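# Nest the open wooden boxes, largest one upright on table

## Task

Put every open wooden box inside the next larger one so they form a single nested stack, with each box resting flat and its opening facing up; boxes that begin tipped on a side or upside down must be turned over first, and the largest box must finish standing upright on the table surface.

## Robot and tools

Robot: two UR7e-style arms, left_arm and right_arm, each ending in a sixteen-motor, four-finger hand (index, middle, ring, thumb). right_arm has a right hand; left_arm has its mirror image, a left hand. A wooden boxes task: the arms must pick up, turn and lower boxes into one another without letting anything leave the table.

Frames. Scene frame: origin at table-top height midway between the nominal arm bases, +z up, +x out over the table, left_arm on the +y side (not tied to image left/right). Calibrated bases: left_arm at (-0.033, +0.322, +0.022) m, right_arm at (+0.032, -0.506, +0.022) m, both nearly unrotated. Reported hand positions, orientations (quat wxyz) and velocities are in each arm's own base frame; fixed cameras and the table are in the scene frame. Commanded offsets run along the current Hand target's own axes. Hand point axes (right hand): +z along straightened fingers toward the tips, +y out of the palm face, +x across the palm away from the thumb; on the left hand +x points toward the thumb. A rigid mast sits behind the palm near the wrist and can strike objects.

Row layout (shared by execute_actions and move): one list of 48 numbers covering both arms, each in [-1, 1]. Order: left dx, dy, dz, rx, ry, rz; left sixteen finger goals; left current_limit, speed; then the same 24 for the right arm. Always send all 48 even if one arm is idle.
Pose part: an offset, not a pose, counted from that arm's Hand target as it was when the action or move began, along that target's axes. Scale: 1.0 = 0.6 m of travel or 180 degrees; rx, ry, rz form one rotation vector. All six at 0 means stay at (or return to) the current Hand target. Repeating the same offset in a later call moves the arm again. Each step the commanded orientation is clipped to within 32 degrees of the measured one.
Finger part: absolute hinge goals, each scaled linearly between that hinge's two stops; moving toward -1 curls. Order: index_mcp, index_abd, index_pip, index_dip, middle_mcp, middle_abd, middle_pip, middle_dip, ring_mcp, ring_abd, ring_pip, ring_dip, thumb_cmc, thumb_axl, thumb_mcp, thumb_ipl. Straight values: _mcp +0.75, _abd 0.00, _pip +0.58, _dip +0.70; thumb_cmc +0.71 (thumb flat beside the palm; lower swings it in front), thumb_axl +0.68, thumb_mcp +0.23, thumb_ipl +0.17. A 0 is a real goal, so to keep a hand unchanged copy back its hand_goal, hand_current_limit and hand_speed. current_limit maps -1..+1 to 0..550 mA per motor (floor 11 mA); speed maps to (speed+1)/2 of 8.5 rad/s. Starting values +0.4 and -0.6; whatever was last sent persists.

Tools.
execute_actions(actions, cameras): actions is a list of actions; each action is up to 15 rows, one per 1/30 s step, and a short action repeats its final row to fill 15. Every row in an action is measured from the action's starting Hand target. cameras: list of names, ["all"], or []; an empty actions list returns images by default.
move(target, speed, blend, stop_force, zero, blocking, cameras): target is one 48-number row or a list of up to 15 rows, all offsets from the same starting Hand targets. Straight-line paths, sharing at most 10 s. speed: m/s, 0.002 to 3.6, default 0.25 (turning up to twice that in rad/s); one value or one per target. blend: corner rounding in metres for lists, 0 = stop at each. stop_force: 3 to 120 N, one value for both arms; ends an arm's path when its wrist sensor feels that much push against its motion; not reliable while the hand rotates, and omit it when backing off something. zero: with stop_force, whether to re-zero first (default true). blocking=false returns early while motion continues (not allowed with stop_force). Finger changes in later list rows are applied only once the arms come to rest there. Paths do not avoid obstacles; avoid sweeping near an arm's own base.
wait(seconds 0 to 10), stop() to brake a running move, zoom_image(camera, region=[x0, y0, x1, y1] pixels, at most 504 by 504), zero_wrist_force(arm), read_manual(section) for licence texts, finished_scene(scene=1) to end irreversibly.
Cameras: cam_high and cam_low (896x504, fixed), cam_left_wrist and cam_right_wrist (672x504 fisheye).

Results: end_effector_position (m), end_effector_quat_wxyz, velocities; Hand target (last commanded pose, base for next offsets; hands often settle a bit short of it); joint positions and torques; Wrist force/torque along the hand's axes plus the peak since last shown; hand_goal, hand_measured, hand_current_ma, hand_state per motor (moving, goal, blocked, overload); motor temperatures. A move adds a "move:" line: done, off_target, moving, held or fault, with limits=paced (pose clipped) or limits=held (steps withheld). done does not prove nothing was disturbed.

Cautions. Arms are stiff: a target even slightly beyond a solid contact can trip a fault; fast contact hits harder. Force fault near 150 N, torque faults at 142 N m (base joints) and 26.6 N m (wrist joints); a fault freezes the arm 10 s. Motors drawing 495 mA or more for 5 s shut down for 10 s. Overheating at 85 °C brakes the arm for 30 to 60 s (MOTOR HOT warns at 70 °C). Keep the arms from touching each other; a clearance check helps but is not complete. Never let a box fall off the table or drop from height, release it while moving, or slam it. A loose box may occasionally be nudged by an outside push. After a HAND FAULT line, remaining motion calls in that reply are skipped.

Each tool is called after "Call:" as name(argument=value, ...), one argument or row to a line, values as JSON.

## Session

Call:
execute_actions(
  actions=[],
)

Scene clock: 0.00 s.
left_arm: end_effector_position=(+0.5418, -0.0870, +0.3381) hand_goal=(+0.754, +0.000, +0.576, +0.696, +0.754, +0.000, +0.576, +0.696, +0.754, +0.000, +0.576, +0.696, +0.714, +0.678, +0.226, +0.168) hand_measured=(+0.754, +0.000, +0.576, +0.696, +0.754, +0.000, +0.576, +0.696, +0.754, +0.000, +0.576, +0.696, +0.714, +0.678, +0.226, +0.168) hand_current_ma=(+0, +0, +0, +0, +0, +0, +0, +0, +0, +0, +0, +0, +0, +0, +0, +0) hand_state=(goal, goal, goal, goal, goal, goal, goal, goal, goal, goal, goal, goal, goal, goal, goal, goal) hand_current_limit=0.40 hand_speed=-0.60 end_effector_quat_wxyz=(+0.454, -0.331, +0.819, -0.116) | right_arm: end_effector_position=(+0.3654, +0.4151, +0.1802) hand_goal=(+0.754, +0.000, +0.576, +0.696, +0.754, +0.000, +0.576, +0.696, +0.754, +0.000, +0.576, +0.696, +0.714, +0.678, +0.226, +0.168) hand_measured=(+0.754, +0.000, +0.576, +0.696, +0.754, +0.000, +0.576, +0.696, +0.754, +0.000, +0.576, +0.696, +0.714, +0.678, +0.226, +0.168) hand_current_ma=(+0, +0, +0, +0, +0, +0, +0, +0, +0, +0, +0, +0, +0, +0, +0, +0) hand_state=(goal, goal, goal, goal, goal, goal, goal, goal, goal, goal, goal, goal, goal, goal, goal, goal) hand_current_limit=0.40 hand_speed=-0.60 end_effector_quat_wxyz=(-0.481, +0.843, -0.038, +0.238)
Joint positions: left_arm=[3.071 -1.544 -1.979 -0.224 1.739 -2.32] | right_arm=[0.432 -1.402 2.32 -3.535 -1.004 2.425]
Joint velocities: within noise
Joint torques (N m): no reading
Motor temperatures (°C): left_arm=[36 40 37 39 47 48] | right_arm=[35 33 38 42 45 40]
Wrist force (N): no reading
Wrist torque (N m): no reading
Wrist force, peak (N): no reading
Hand target: left_arm +0.5418, -0.0870, +0.3381; +0.454, -0.331, +0.819, -0.116 | right_arm +0.3654, +0.4151, +0.1802; -0.481, +0.843, -0.038, +0.238

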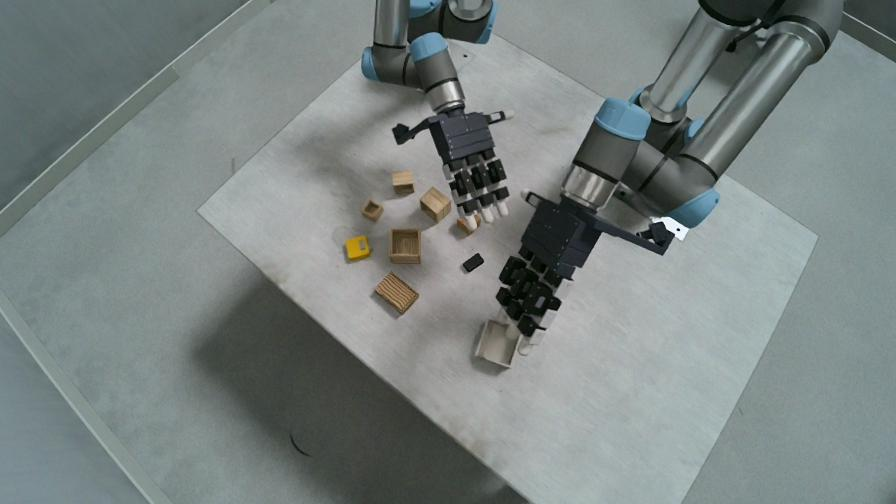

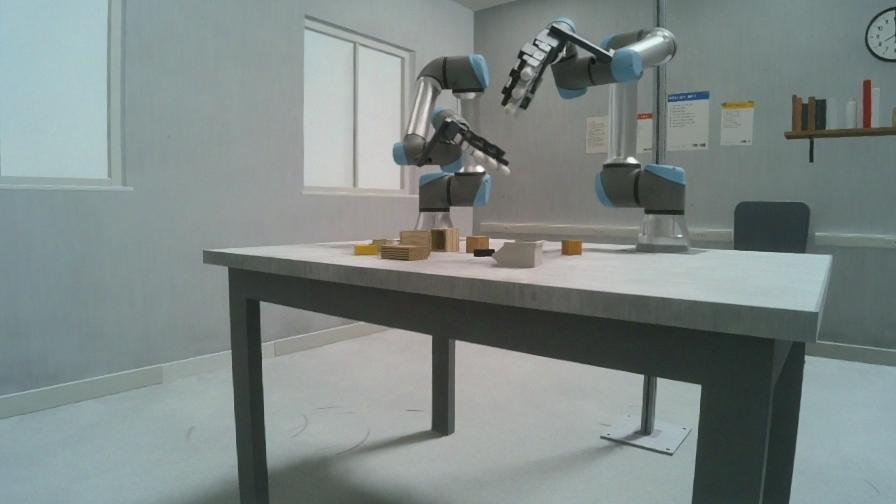

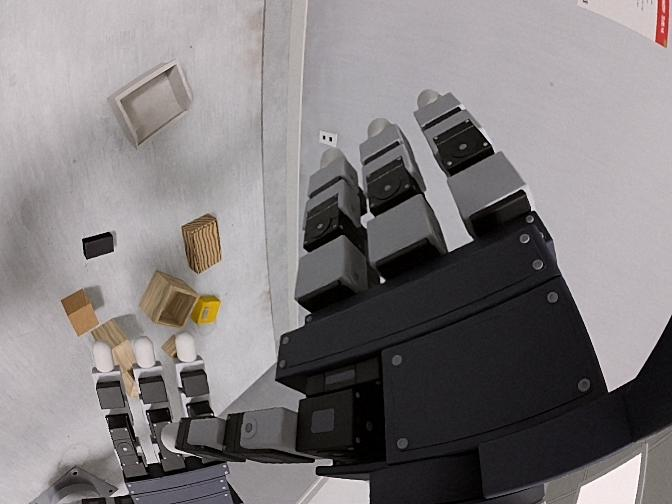

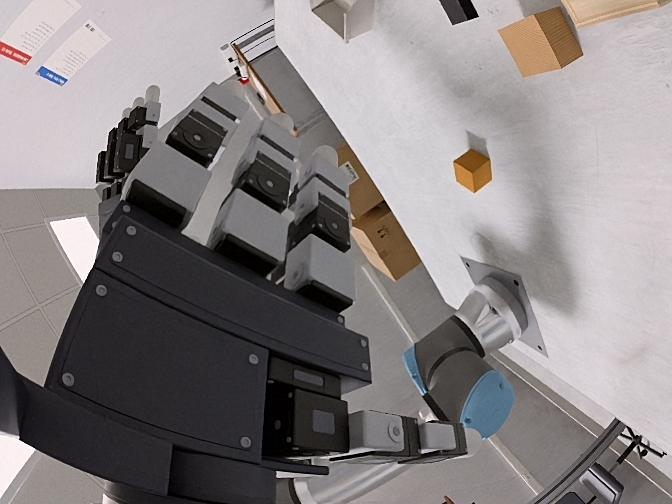

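Call:
zoom_image(
  camera="cam_high",
  region=[320, 150, 560, 390],
)

Call:
zoom_image(
  camera="cam_low",
  region=[340, 200, 600, 290],
)

Call:
zoom_image(
  camera="cam_left_wrist",
  region=[20, 40, 280, 400],
)

Call:
zoom_image(
  camera="cam_right_wrist",
  region=[272, 0, 672, 300],
)

Scaled by 2.100 from the camera's 896x504 image, which has a finer 1280x720 frame.

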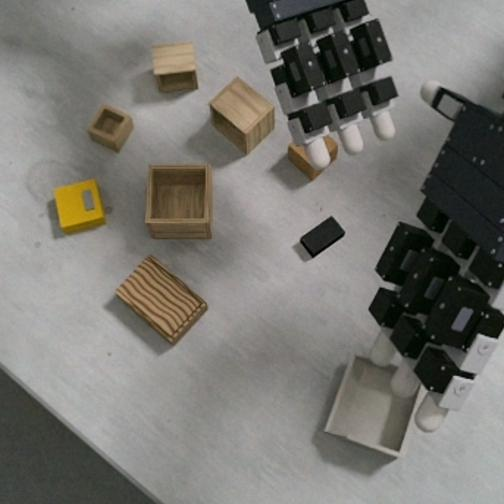

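Scaled by 1.938 from the camera's 896x504 image, which has a finer 1280x720 frame.

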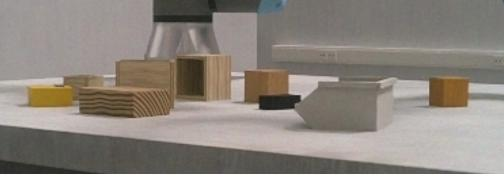

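Scaled by 1.400 from the camera's 672x504 image, which has a finer 960x720 frame.

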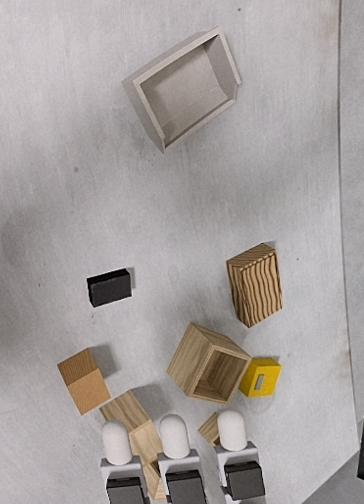

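Scaled by 1.260 from the camera's 672x504 image, which has a finer 960x720 frame.

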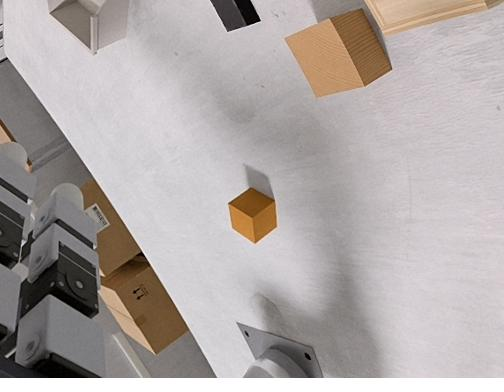

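Call:
move(
  target=[-0.073,0.09,-0.289,0,0,0,0.754,0,0.576,0.696,0.754,0,0.576,0.696,0.754,0,0.576,0.696,0.714,0.678,0.226,0.168,0.4,-0.6,0.005,-0.373,-0.25,0,0,0,0.754,0,0.576,0.696,0.754,0,0.576,0.696,0.754,0,0.576,0.696,0.714,0.678,0.226,0.168,0.4,-0.6],
  cameras=["all"],
)

Scene clock: 57.13 s.
left_arm: end_effector_position=(+0.3922, -0.0370, +0.4380) hand_goal=(+0.754, +0.000, +0.576, +0.696, +0.754, +0.000, +0.576, +0.696, +0.754, +0.000, +0.576, +0.696, +0.714, +0.678, +0.226, +0.168) hand_measured=(+0.752, +0.000, +0.576, +0.696, +0.750, +0.000, +0.576, +0.696, +0.750, +0.000, +0.576, +0.696, +0.712, +0.678, +0.226, +0.168) hand_current_ma=(-3, +0, +0, +0, -3, +0, +0, +0, -3, +0, +0, +0, -2, +0, +0, +0) hand_state=(goal, goal, goal, goal, goal, goal, goal, goal, goal, goal, goal, goal, goal, goal, goal, goal) hand_current_limit=0.40 hand_speed=-0.60 end_effector_quat_wxyz=(+0.454, -0.331, +0.819, -0.116) | right_arm: end_effector_position=(+0.2652, +0.4147, +0.4302) hand_goal=(+0.754, +0.000, +0.576, +0.696, +0.754, +0.000, +0.576, +0.696, +0.754, +0.000, +0.576, +0.696, +0.714, +0.678, +0.226, +0.168) hand_measured=(+0.748, +0.000, +0.576, +0.696, +0.748, +0.000, +0.576, +0.696, +0.746, +0.000, +0.576, +0.696, +0.708, +0.678, +0.226, +0.168) hand_current_ma=(-3, +0, +0, +0, -4, +0, +0, +0, -4, +0, +0, +0, -3, +0, +0, +0) hand_state=(goal, goal, goal, goal, goal, goal, goal, goal, goal, goal, goal, goal, goal, goal, goal, goal) hand_current_limit=0.40 hand_speed=-0.60 end_effector_quat_wxyz=(-0.481, +0.843, -0.038, +0.238)
Joint positions: left_arm=[3.23 -1.055 -2.064 -0.618 1.608 -2.23] | right_arm=[0.58 -1.919 2.032 -2.769 -1.134 2.507]
Joint torques (N m): left_arm=[9.94 10.15 31.55 0.46 -2.38 2.02] | right_arm=[7.87 -18.94 -35.18 -0.74 -1.82 1.49]
Wrist force (N): left_arm=[-0.1 0.1 0.2] | right_arm=[-0.2 0.2 -0.1]
Wrist torque (N m): left_arm=[0.00 0.02 -0.04] | right_arm=[0.04 0.02 -0.01]
Wrist force, peak (N): left_arm=[0.1 -0.3 0.9] | right_arm=[0.1 -1.1 -0.6]
Hand target: left_arm +0.3921, -0.0370, +0.4381; +0.454, -0.331, +0.819, -0.116 | right_arm +0.2652, +0.4147, +0.4303; -0.481, +0.843, -0.038, +0.238
Off the commanded pose: left_arm 0.000 m, 0 deg | right_arm 0.000 m, 0 deg.
move: done
camera_calibration:
cam_left_wrist: T_world_to_cam=[[0.571598, 0.0660897, 0.817868, -0.607732], [-0.478027, -0.783311, 0.397384, -0.0632077], [0.666908, -0.618107, -0.416146, 0.0203336], [0, 0, 0, 1]] pos_world=[0.303602, 0.00322186, 0.530624]
cam_right_wrist: T_world_to_cam=[[-0.547564, -0.13937, -0.825076, 0.590028], [-0.810184, -0.158245, 0.564412, -0.00608494], [-0.209226, 0.977515, -0.0262662, -0.210259], [0, 0, 0, 1]] pos_world=[0.274156, 0.286801, 0.484729]

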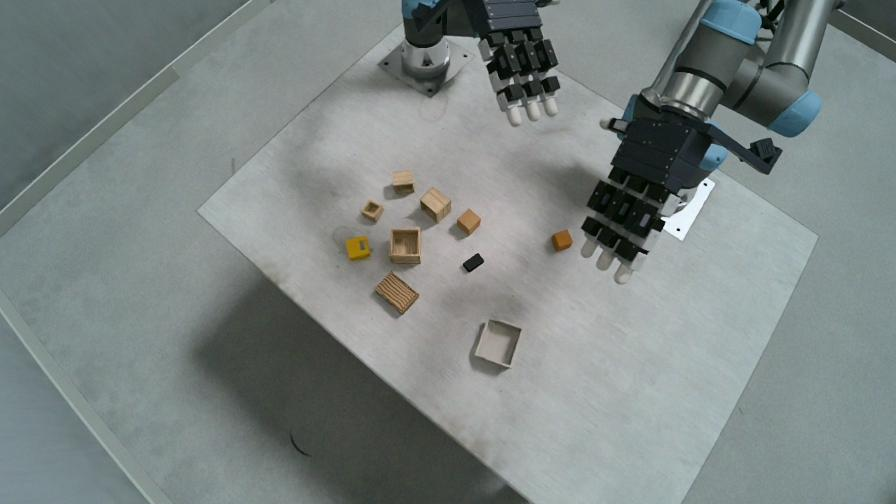

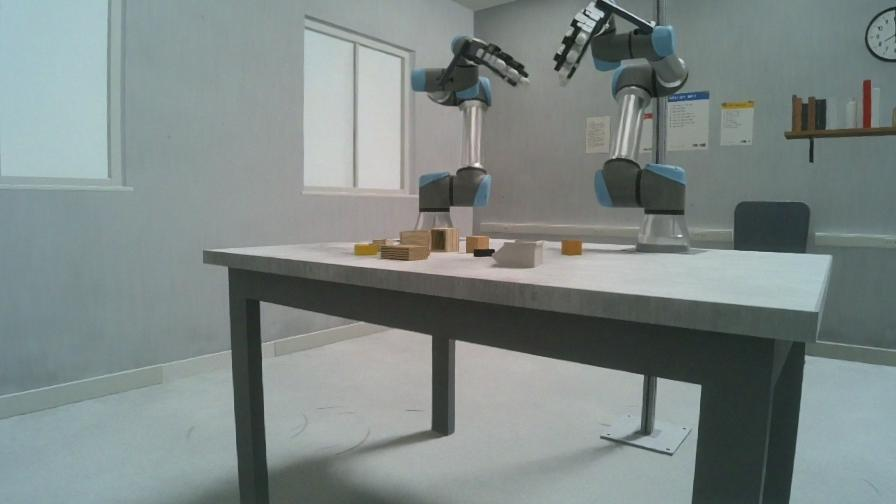

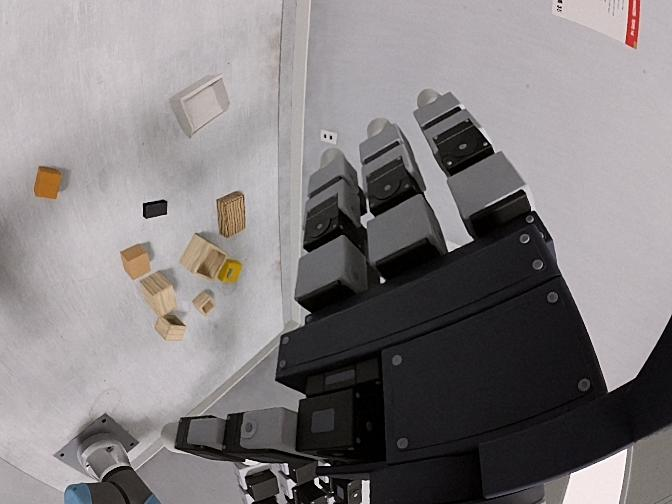

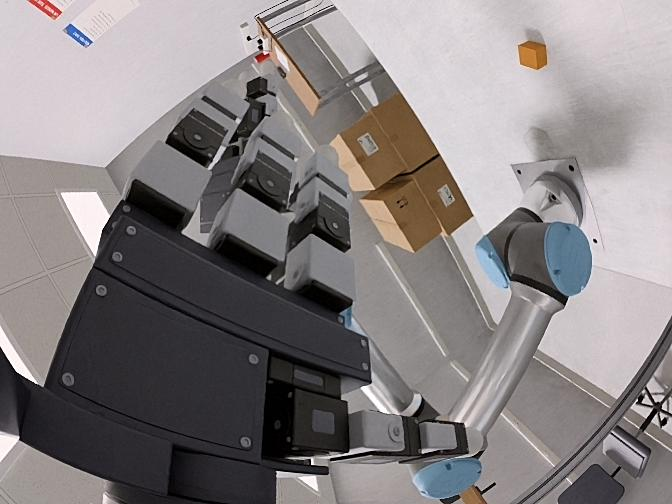

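Call:
zoom_image(
  camera="cam_high",
  region=[335, 160, 495, 280],
)

Call:
zoom_image(
  camera="cam_high",
  region=[340, 260, 540, 390],
)

Call:
zoom_image(
  camera="cam_left_wrist",
  region=[90, 50, 270, 360],
)

Call:
zoom_image(
  camera="cam_low",
  region=[340, 215, 470, 275],
)

Call:
zoom_image(
  camera="cam_low",
  region=[460, 215, 590, 275],
)

Scaled by 3.150 from the camera's 896x504 image, which has a finer 1280x720 frame.

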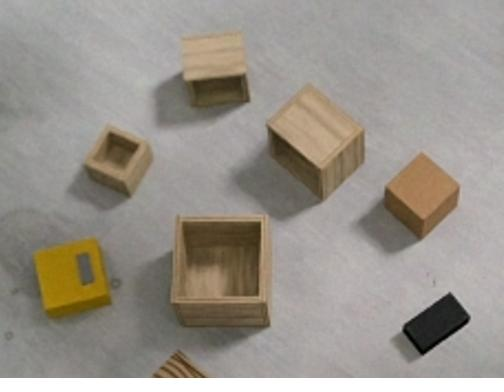

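Scaled by 2.520 from the camera's 896x504 image, which has a finer 1280x720 frame.

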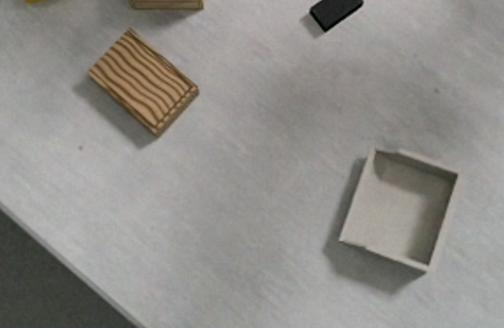

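Scaled by 1.626 from the camera's 672x504 image, which has a finer 960x720 frame.

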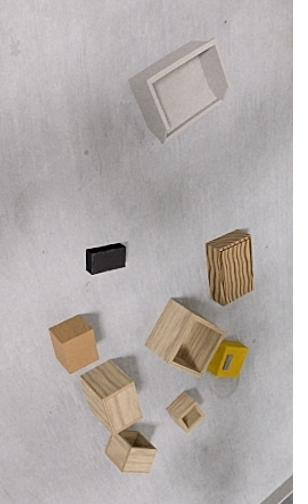

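Scaled by 3.877 from the camera's 896x504 image, which has a finer 1280x720 frame.

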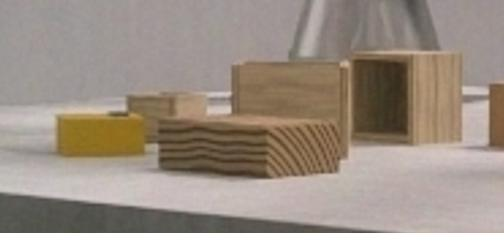

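Scaled by 3.877 from the camera's 896x504 image, which has a finer 1280x720 frame.

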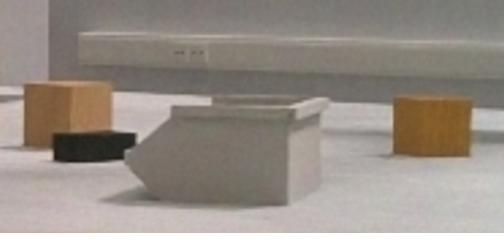

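Call:
move(
  target=[0,0,0,0,0,0,0.754,0,0.576,0.696,0.754,0,0.576,0.696,0.754,0,0.576,0.696,0.714,0.678,0.226,0.168,0.4,-0.6,0.0898,0.2822,0.1242,-0.3717,0.1256,0.4161,0.754,0,0.576,0.696,0.754,0,0.576,0.696,-0.616,0,-0.737,-0.174,0.714,0.678,0.226,0.168,0.4,-0.6],
  cameras=["all"],
  speed=0.4,
)

Scene clock: 178.37 s.
left_arm: end_effector_position=(+0.3921, -0.0370, +0.4381) hand_goal=(+0.754, +0.000, +0.576, +0.696, +0.754, +0.000, +0.576, +0.696, +0.754, +0.000, +0.576, +0.696, +0.714, +0.678, +0.226, +0.168) hand_measured=(+0.752, +0.000, +0.576, +0.696, +0.750, +0.000, +0.576, +0.696, +0.750, +0.000, +0.576, +0.696, +0.712, +0.678, +0.226, +0.168) hand_current_ma=(-3, +0, +0, +0, -3, +0, +0, +0, -3, +0, +0, +0, -2, +0, +0, +0) hand_state=(goal, goal, goal, goal, goal, goal, goal, goal, goal, goal, goal, goal, goal, goal, goal, goal) hand_current_limit=0.40 hand_speed=-0.60 end_effector_quat_wxyz=(+0.454, -0.331, +0.819, -0.116) | right_arm: end_effector_position=(+0.3735, +0.3676, +0.2781) hand_goal=(+0.754, +0.000, +0.576, +0.696, +0.754, +0.000, +0.576, +0.696, -0.616, +0.000, -0.736, -0.174, +0.714, +0.678, +0.226, +0.168) hand_measured=(+0.750, +0.000, +0.576, +0.696, +0.750, +0.000, +0.576, +0.696, -0.434, +0.000, -0.692, -0.168, +0.712, +0.678, +0.224, +0.168) hand_current_ma=(-2, +0, +0, +0, -2, +0, +0, +0, +385, +0, +65, +3, -1, +0, -1, +0) hand_state=(goal, goal, goal, goal, goal, goal, goal, goal, blocked, goal, blocked, goal, goal, goal, goal, goal) hand_current_limit=0.40 hand_speed=-0.60 end_effector_quat_wxyz=(-0.001, +0.707, -0.707, +0.000)
Joint positions: left_arm=[3.23 -1.055 -2.064 -0.618 1.608 -2.23] | right_arm=[0.411 -1.399 1.588 -1.761 -1.571 3.551]
Joint torques (N m): left_arm=[8.93 9.8 32.25 0.44 -2.43 2.08] | right_arm=[-10.83 -17.45 -35.06 -0.57 2.32 2.32]
Wrist force (N): left_arm=[-0.1 0.0 0.2] | right_arm=[-0.3 -0.7 -0.5]
Wrist torque (N m): left_arm=[-0.01 0.01 -0.04] | right_arm=[0.21 0.08 -0.17]
Wrist force, peak (N): left_arm=[-0.3 0.4 0.6] | right_arm=[-0.3 -0.9 -0.7]
Hand target: left_arm +0.3921, -0.0370, +0.4381; +0.454, -0.331, +0.819, -0.116 | right_arm +0.3735, +0.3676, +0.2780; -0.001, +0.707, -0.707, +0.000
Off the commanded pose: left_arm 0.000 m, 0 deg | right_arm 0.000 m, 0 deg.
move: done
camera_calibration:
cam_left_wrist: T_world_to_cam=[[0.571648, 0.0660732, 0.817834, -0.607678], [-0.478045, -0.78328, 0.397424, -0.0631932], [0.666852, -0.618148, -0.416174, 0.0204943], [0, 0, 0, 1]] pos_world=[0.303502, 0.00332183, 0.530624]
cam_right_wrist: T_world_to_cam=[[-0.668183, 0.743996, 0.00117445, 0.00782468], [0.516669, 0.462884, 0.720272, -0.607207], [0.535335, 0.481881, -0.693691, -0.0558631], [0, 0, 0, 1]] pos_world=[0.348859, 0.302164, 0.398593]

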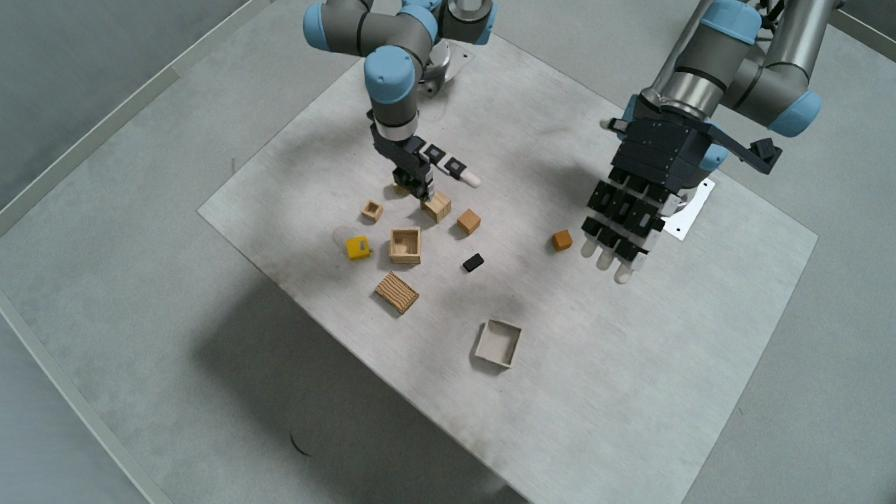

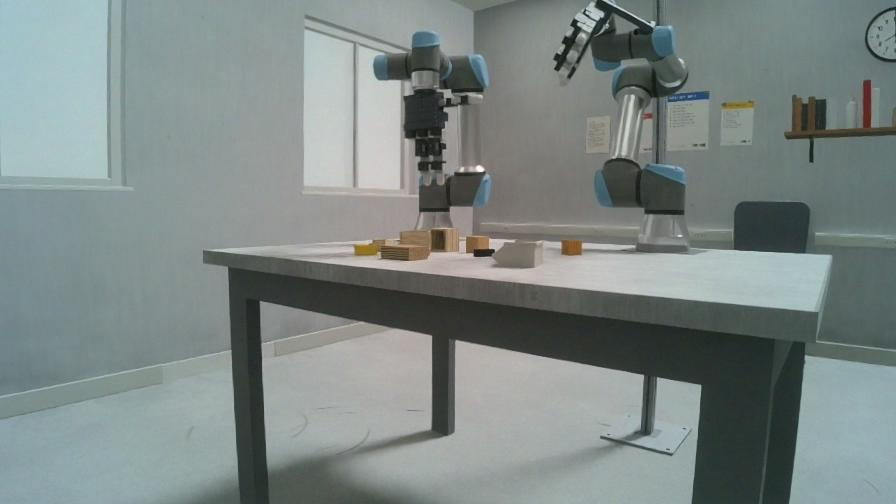

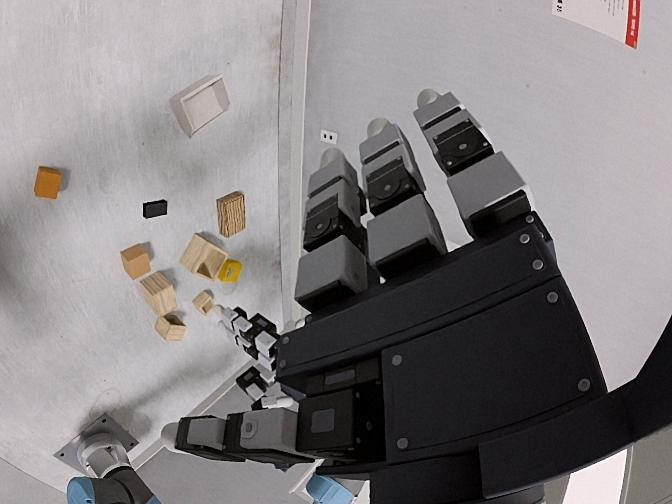

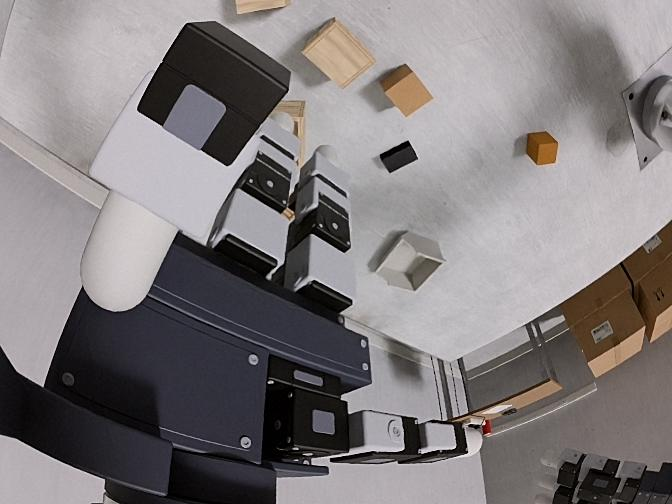

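Call:
zoom_image(
  camera="cam_high",
  region=[360, 120, 520, 240],
)

Call:
zoom_image(
  camera="cam_right_wrist",
  region=[200, 0, 500, 310],
)

Call:
zoom_image(
  camera="cam_low",
  region=[380, 160, 500, 270],
)

Scaled by 3.150 from the camera's 896x504 image, which has a finer 1280x720 frame.

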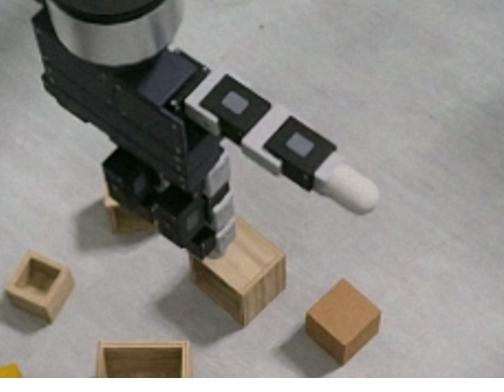

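Scaled by 1.626 from the camera's 672x504 image, which has a finer 960x720 frame.

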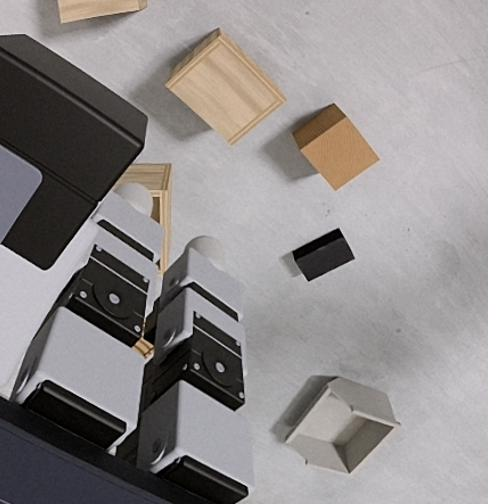

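Scaled by 4.200 from the camera's 896x504 image, which has a finer 1280x720 frame.

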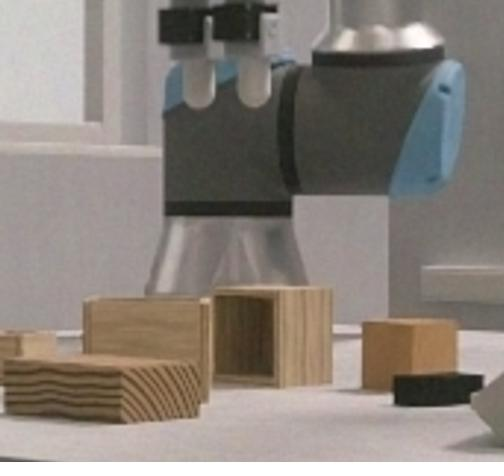

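Call:
move(
  target=[
    [0,0,0,0,0,0,0.754,0,0.576,0.696,0.754,0,0.576,0.696,0.754,0,0.576,0.696,0.714,0.678,0.226,0.168,0.4,-0.6,0,0,0.2217,0,0,0,0.754,0,0.576,0.696,0.754,0,0.576,0.696,-0.43,0,-0.69,-0.174,0.714,0.678,0.226,0.168,0.4,-0.6],
    [0,0,0,0,0,0,0.754,0,0.576,0.696,0.754,0,0.576,0.696,0.754,0,0.576,0.696,0.714,0.678,0.226,0.168,0.4,-0.6,0,0.0717,0.2217,0,0,0,0.754,0,0.576,0.696,0.754,0,0.576,0.696,-0.43,0,-0.69,-0.174,0.714,0.678,0.226,0.168,0.4,-0.6],
  ],
  cameras=["cam_high","cam_low"],
  speed=[0.2,0.06],
)

Call:
zoom_image(
  camera="cam_low",
  region=[380, 160, 500, 270],
)

Call:
zoom_image(
  camera="cam_high",
  region=[360, 120, 520, 240],
)

Scene clock: 196.67 s.
left_arm: end_effector_position=(+0.3921, -0.0370, +0.4381) hand_goal=(+0.754, +0.000, +0.576, +0.696, +0.754, +0.000, +0.576, +0.696, +0.754, +0.000, +0.576, +0.696, +0.714, +0.678, +0.226, +0.168) hand_measured=(+0.752, +0.000, +0.576, +0.696, +0.750, +0.000, +0.576, +0.696, +0.750, +0.000, +0.576, +0.696, +0.712, +0.678, +0.226, +0.168) hand_current_ma=(-3, +0, +0, +0, -3, +0, +0, +0, -3, +0, +0, +0, -2, +0, +0, +0) hand_state=(goal, goal, goal, goal, goal, goal, goal, goal, goal, goal, goal, goal, goal, goal, goal, goal) hand_current_limit=0.40 hand_speed=-0.60 end_effector_quat_wxyz=(+0.454, -0.331, +0.819, -0.116) | right_arm: end_effector_position=(+0.3308, +0.3677, +0.1450) hand_goal=(+0.754, +0.000, +0.576, +0.696, +0.754, +0.000, +0.576, +0.696, -0.430, +0.000, -0.690, -0.174, +0.714, +0.678, +0.226, +0.168) hand_measured=(+0.754, +0.000, +0.576, +0.696, +0.754, +0.000, +0.576, +0.696, -0.420, +0.000, -0.686, -0.172, +0.712, +0.678, +0.224, +0.168) hand_current_ma=(+0, +0, +0, +0, +0, +0, +0, +0, +7, +0, +1, +0, -1, +0, -1, +0) hand_state=(goal, goal, goal, goal, goal, goal, goal, goal, goal, goal, goal, goal, goal, goal, goal, goal) hand_current_limit=0.40 hand_speed=-0.60 end_effector_quat_wxyz=(-0.001, +0.707, -0.707, +0.000) end_effector_velocity=(-0.001, -0.001, +0.001) end_effector_angular_velocity=(+0.001, -0.002, -0.001)
Joint positions: left_arm=[3.23 -1.055 -2.064 -0.618 1.608 -2.23] | right_arm=[0.443 -1.361 1.907 -2.118 -1.571 3.585]
Joint velocities: left_arm=[within noise] | right_arm=[0 -0.005 0.003 0 0 0.001]
Joint torques (N m): left_arm=[8.96 9.73 32.03 0.49 -2.21 1.94] | right_arm=[9.95 -37.29 -11.45 -3.86 0.8 1.95]
Wrist force (N): left_arm=[-0.4 0.1 0.1] | right_arm=[-0.3 -0.7 -0.5]
Wrist torque (N m): left_arm=[0.00 0.06 -0.07] | right_arm=[0.24 0.07 -0.15]
Wrist force, peak (N): left_arm=[-0.2 0.6 0.3] | right_arm=[-0.6 -0.5 -1.5]
Hand target: left_arm +0.3921, -0.0370, +0.4381; +0.454, -0.331, +0.819, -0.116 | right_arm +0.3306, +0.3677, +0.1450; -0.001, +0.707, -0.707, +0.000
Off the commanded pose: left_arm 0.000 m, 0 deg | right_arm 0.000 m, 0 deg.
move: done
Images, in order (width x height): cam_high 896x504, cam_low 896x504.

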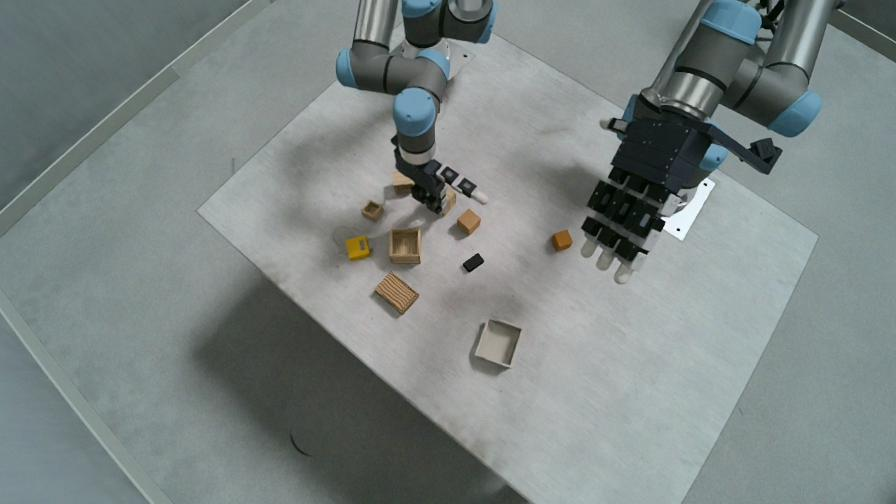

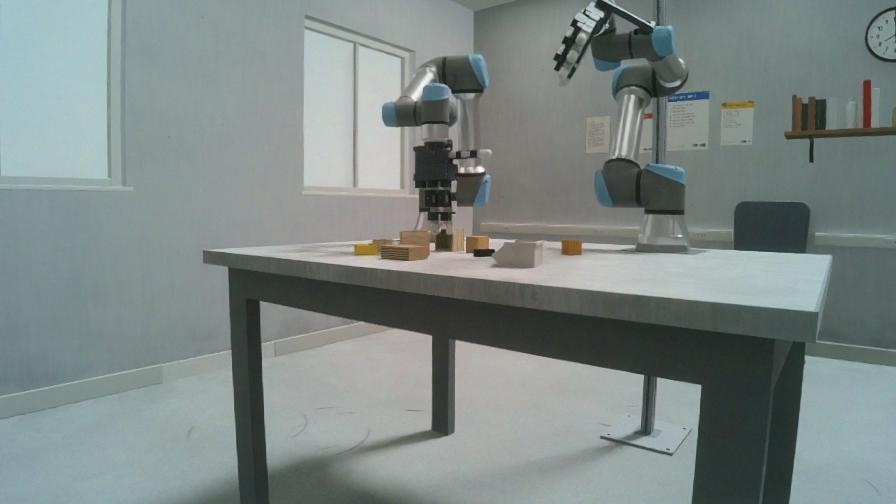

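Scaled by 4.200 from the camera's 896x504 image, which has a finer 1280x720 frame.

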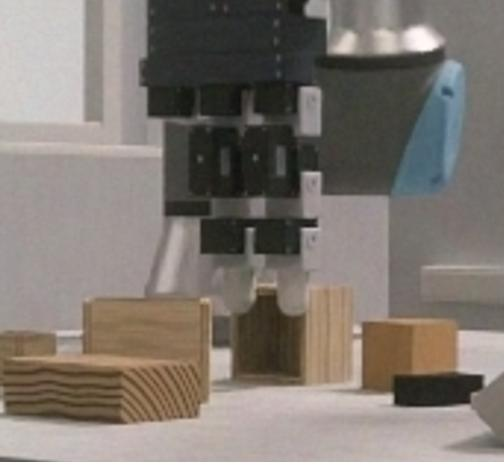

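Scaled by 3.150 from the camera's 896x504 image, which has a finer 1280x720 frame.

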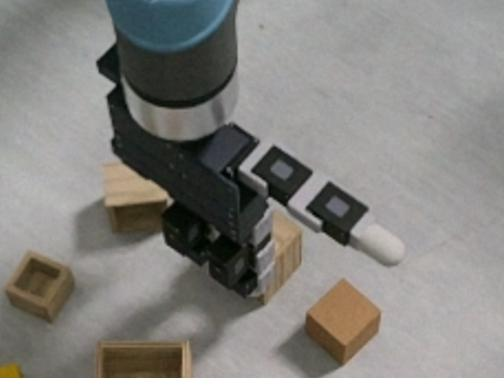

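Call:
move(
  target=[
    [0,0,0,0,0,0,0.754,0,0.576,0.696,0.754,0,0.576,0.696,0.754,0,0.576,0.696,0.714,0.678,0.226,0.168,0.4,-0.6,0,0.0667,0,0,0,0,0.754,0,0.576,0.696,0.754,0,0.576,0.696,-0.43,0,-0.69,-0.174,0.714,0.678,0.226,0.168,0.4,-0.6],
    [0,0,0,0,0,0,0.754,0,0.576,0.696,0.754,0,0.576,0.696,0.754,0,0.576,0.696,0.714,0.678,0.226,0.168,0.4,-0.6,0,0.04,0,0,0,0,0.754,0,0.576,0.696,0.754,0,0.576,0.696,-0.43,0,-0.69,-0.174,0.714,0.678,0.226,0.168,0.4,-0.6],
    [0,0,0,0,0,0,0.754,0,0.576,0.696,0.754,0,0.576,0.696,0.754,0,0.576,0.696,0.714,0.678,0.226,0.168,0.4,-0.6,0,-0.08,-0.25,0,0,0,0.754,0,0.576,0.696,0.754,0,0.576,0.696,-0.43,0,-0.69,-0.174,0.714,0.678,0.226,0.168,0.4,-0.6],
  ],
  cameras=["cam_high","cam_low","cam_right_wrist"],
  speed=[0.06,0.1,0.25],
  blend=[0,0.008,0],
)

Call:
zoom_image(
  camera="cam_high",
  region=[360, 120, 520, 240],
)

Call:
zoom_image(
  camera="cam_low",
  region=[380, 160, 500, 270],
)

Scene clock: 211.97 s.
left_arm: end_effector_position=(+0.3921, -0.0370, +0.4381) hand_goal=(+0.754, +0.000, +0.576, +0.696, +0.754, +0.000, +0.576, +0.696, +0.754, +0.000, +0.576, +0.696, +0.714, +0.678, +0.226, +0.168) hand_measured=(+0.752, +0.000, +0.576, +0.696, +0.750, +0.000, +0.576, +0.696, +0.750, +0.000, +0.576, +0.696, +0.712, +0.678, +0.226, +0.168) hand_current_ma=(-3, +0, +0, +0, -3, +0, +0, +0, -3, +0, +0, +0, -2, +0, +0, +0) hand_state=(goal, goal, goal, goal, goal, goal, goal, goal, goal, goal, goal, goal, goal, goal, goal, goal) hand_current_limit=0.40 hand_speed=-0.60 end_effector_quat_wxyz=(+0.454, -0.331, +0.819, -0.116) | right_arm: end_effector_position=(+0.3784, +0.3676, +0.2949) hand_goal=(+0.754, +0.000, +0.576, +0.696, +0.754, +0.000, +0.576, +0.696, -0.430, +0.000, -0.690, -0.174, +0.714, +0.678, +0.226, +0.168) hand_measured=(+0.754, +0.000, +0.576, +0.696, +0.754, +0.000, +0.576, +0.696, -0.420, +0.000, -0.688, -0.172, +0.712, +0.678, +0.224, +0.168) hand_current_ma=(+0, +0, +0, +0, +0, +0, +0, +0, +7, +0, +1, +0, -1, +0, -1, +0) hand_state=(goal, goal, goal, goal, goal, goal, goal, goal, goal, goal, goal, goal, goal, goal, goal, goal) hand_current_limit=0.40 hand_speed=-0.60 end_effector_quat_wxyz=(-0.001, +0.707, -0.707, +0.000)
Joint positions: left_arm=[3.23 -1.055 -2.064 -0.618 1.608 -2.23] | right_arm=[0.407 -1.396 1.54 -1.717 -1.571 3.548]
Joint torques (N m): left_arm=[8.61 10.63 31.11 0.52 -2.23 1.78] | right_arm=[-8.77 -14.99 -37.44 -0.11 -1.98 -2.15]
Wrist force (N): left_arm=[-0.2 0.1 0.4] | right_arm=[-0.4 -0.8 -0.8]
Wrist torque (N m): left_arm=[-0.03 0.04 -0.05] | right_arm=[0.20 0.10 -0.04]
Wrist force, peak (N): left_arm=[-0.5 0.2 0.5] | right_arm=[-0.3 -1.1 -1.4]
Hand target: left_arm +0.3921, -0.0370, +0.4381; +0.454, -0.331, +0.819, -0.116 | right_arm +0.3785, +0.3676, +0.2950; -0.001, +0.707, -0.707, +0.000
Off the commanded pose: left_arm 0.000 m, 0 deg | right_arm 0.000 m, 0 deg.
move: done
camera_calibration:
cam_right_wrist: T_world_to_cam=[[-0.667922, 0.74423, 0.00131048, 0.0109256], [0.517117, 0.462828, 0.719986, -0.621986], [0.535229, 0.481572, -0.693987, -0.0465623], [0, 0, 0, 1]] pos_world=[0.353859, 0.302164, 0.415494]
Images, in order (width x height): cam_high 896x504, cam_low 896x504, cam_right_wrist 672x504.

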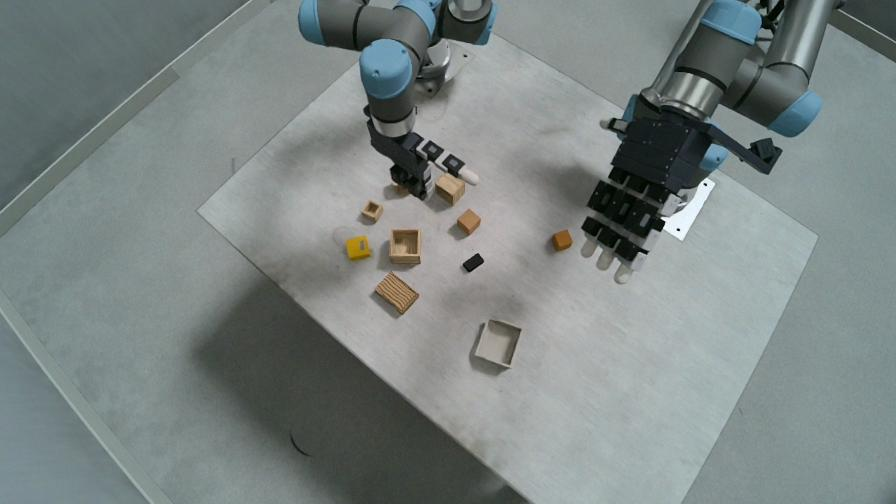

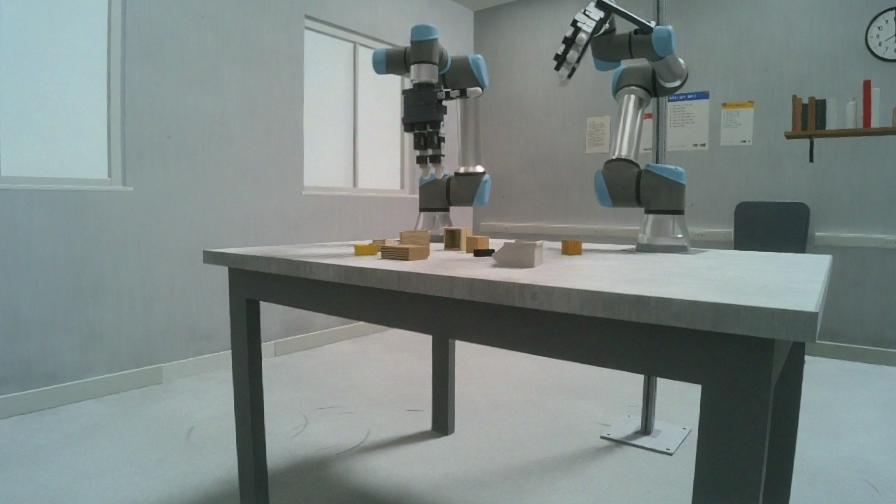

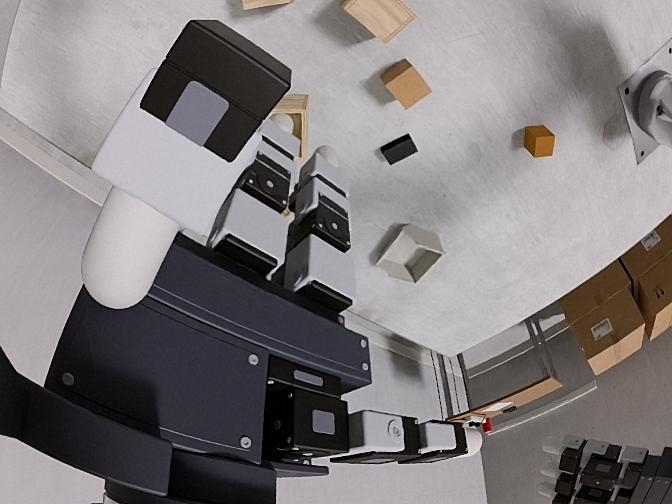

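Scaled by 3.150 from the camera's 896x504 image, which has a finer 1280x720 frame.

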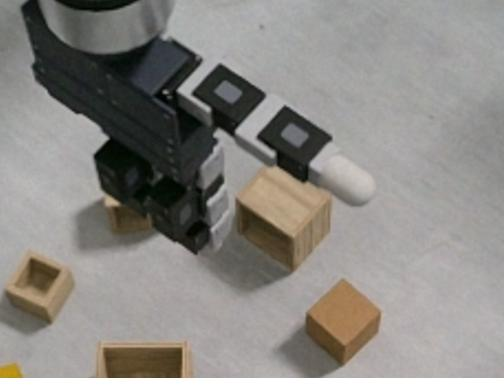

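Scaled by 4.200 from the camera's 896x504 image, which has a finer 1280x720 frame.

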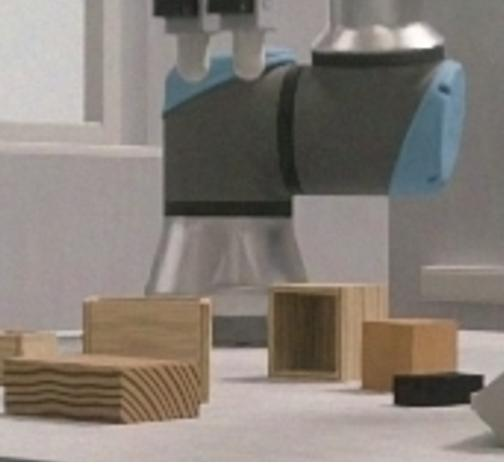

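Call:
move(
  target=[0,0,0,0,0,0,0.754,0,0.576,0.696,0.754,0,0.576,0.696,0.754,0,0.576,0.696,0.714,0.678,0.226,0.168,0.4,-0.6,-0.0007,0.0233,0.2717,0.2593,-0.2589,-0.4485,0.822,0,-0.08,-0.246,0.95,0,0.576,0.696,0.95,0,0.576,0.696,-0.507,0.678,0,0.1135,0.4,-0.5],
  cameras=["all"],
  speed=0.4,
)

Call:
zoom_image(
  camera="cam_high",
  region=[360, 120, 520, 240],
)

Call:
zoom_image(
  camera="cam_low",
  region=[380, 160, 500, 270],
)

Scene clock: 277.57 s.
left_arm: end_effector_position=(+0.3921, -0.0370, +0.4381) hand_goal=(+0.754, +0.000, +0.576, +0.696, +0.754, +0.000, +0.576, +0.696, +0.754, +0.000, +0.576, +0.696, +0.714, +0.678, +0.226, +0.168) hand_measured=(+0.752, +0.000, +0.576, +0.696, +0.750, +0.000, +0.576, +0.696, +0.750, +0.000, +0.576, +0.696, +0.712, +0.678, +0.226, +0.168) hand_current_ma=(-3, +0, +0, +0, -3, +0, +0, +0, -3, +0, +0, +0, -2, +0, +0, +0) hand_state=(goal, goal, goal, goal, goal, goal, goal, goal, goal, goal, goal, goal, goal, goal, goal, goal) hand_current_limit=0.40 hand_speed=-0.60 end_effector_quat_wxyz=(+0.454, -0.331, +0.819, -0.116) | right_arm: end_effector_position=(+0.3647, +0.3682, +0.1320) hand_goal=(+0.822, +0.000, -0.080, -0.246, +0.950, +0.000, +0.576, +0.696, +0.950, +0.000, +0.576, +0.696, -0.506, +0.678, +0.000, +0.114) hand_measured=(+0.816, +0.000, -0.078, -0.242, +0.942, +0.000, +0.576, +0.696, +0.938, +0.000, +0.572, +0.694, -0.506, +0.678, -0.002, +0.114) hand_current_ma=(-2, +0, +0, +1, -5, +0, +0, +0, -9, +0, -1, -1, +0, +0, -1, +0) hand_state=(goal, goal, goal, goal, goal, goal, goal, goal, goal, goal, goal, goal, goal, goal, goal, goal) hand_current_limit=0.40 hand_speed=-0.50 end_effector_quat_wxyz=(-0.500, +0.866, -0.002, +0.001)
Joint positions: left_arm=[3.23 -1.055 -2.064 -0.618 1.608 -2.23] | right_arm=[0.194 -1.414 2.261 -2.745 -0.557 1.951]
Joint torques (N m): left_arm=[8.05 10.9 30.3 0.56 -2.04 1.88] | right_arm=[-9.73 -9.27 -27 -0.55 3.6 -2.02]
Wrist force (N): left_arm=[-0.1 -0.1 0.1] | right_arm=[0.6 0.3 -0.1]
Wrist torque (N m): left_arm=[-0.01 0.03 -0.04] | right_arm=[0.10 -0.07 0.15]
Wrist force, peak (N): left_arm=[-0.5 0.0 0.4] | right_arm=[-0.4 -1.1 -1.0]
Hand target: left_arm +0.3921, -0.0370, +0.4381; +0.454, -0.331, +0.819, -0.116 | right_arm +0.3647, +0.3681, +0.1320; -0.500, +0.866, -0.001, +0.001
Off the commanded pose: left_arm 0.000 m, 0 deg | right_arm 0.000 m, 0 deg.
move: done
camera_calibration:
cam_left_wrist: T_world_to_cam=[[0.571648, 0.0660732, 0.817834, -0.607678], [-0.478045, -0.78328, 0.397424, -0.0631932], [0.666852, -0.618148, -0.416174, 0.0204943], [0, 0, 0, 1]] pos_world=[0.303502, 0.00332183, 0.530624]
cam_right_wrist: T_world_to_cam=[[-0.745756, -0.332864, -0.577104, 0.502759], [-0.464313, -0.361526, 0.808525, 0.151839], [-0.477767, 0.870919, 0.115058, -0.033289], [0, 0, 0, 1]] pos_world=[0.429532, 0.251236, 0.171209]

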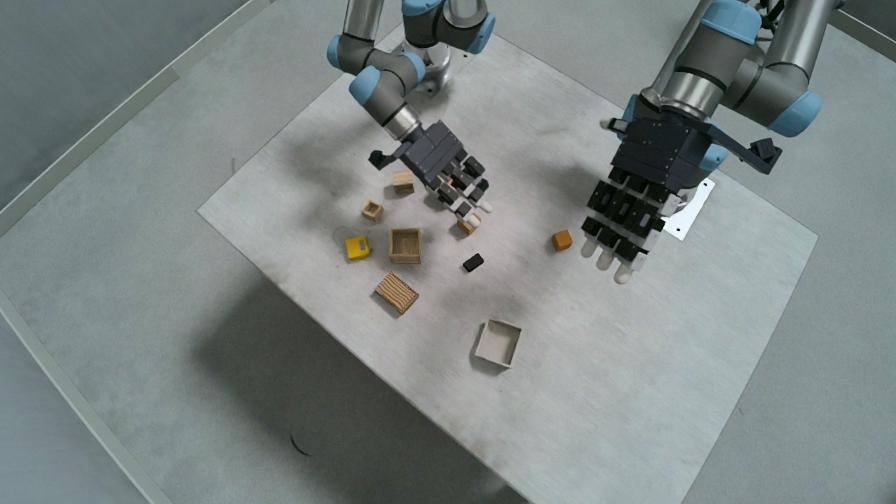

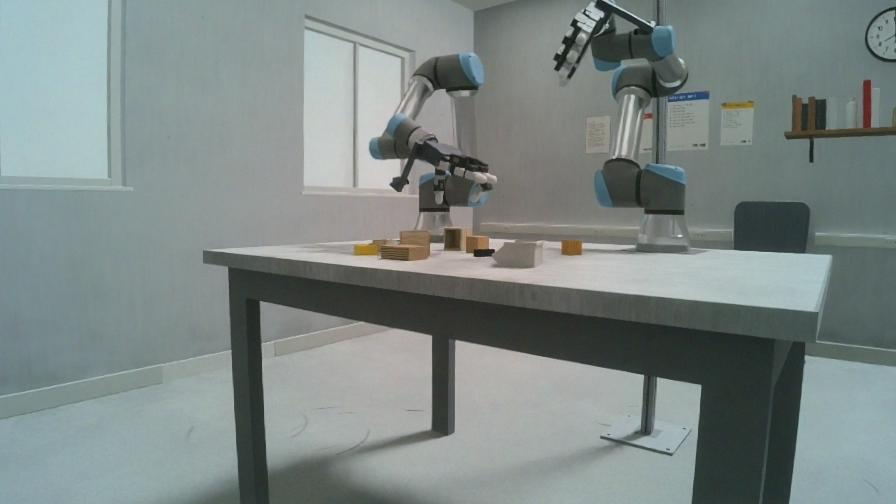

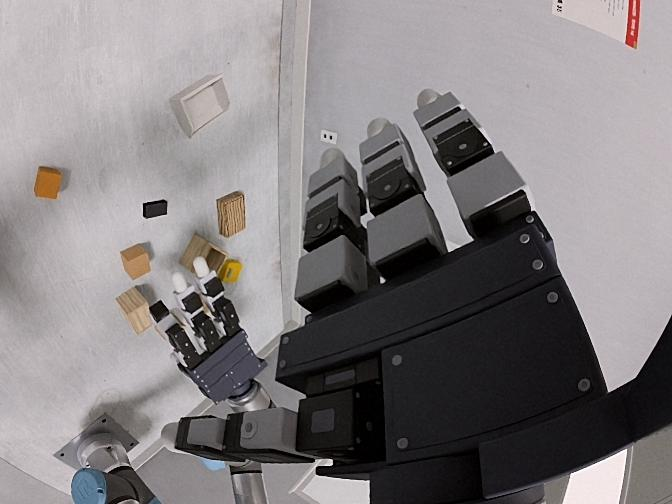

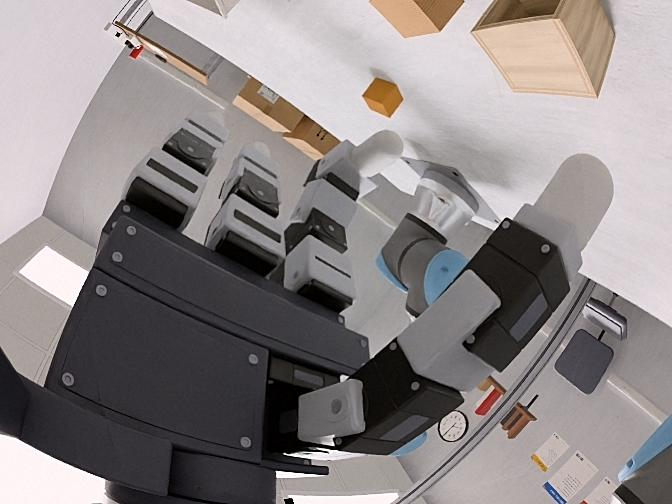

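Scaled by 3.150 from the camera's 896x504 image, which has a finer 1280x720 frame.

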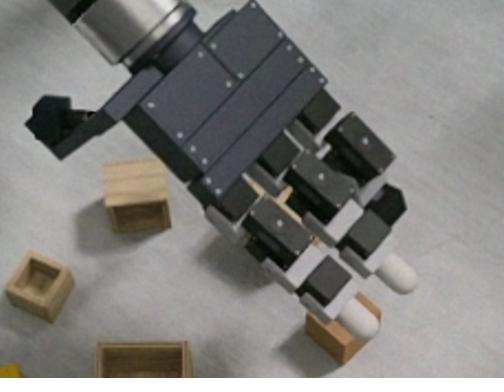

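Scaled by 4.200 from the camera's 896x504 image, which has a finer 1280x720 frame.

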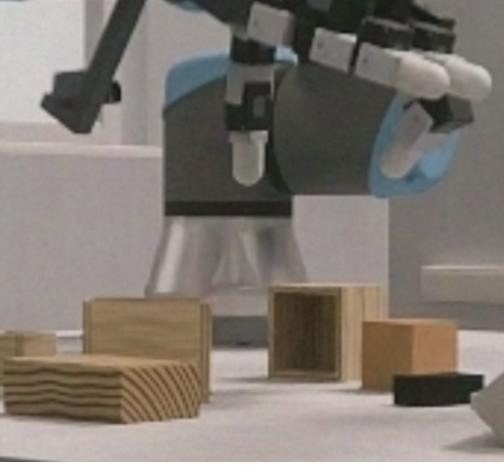

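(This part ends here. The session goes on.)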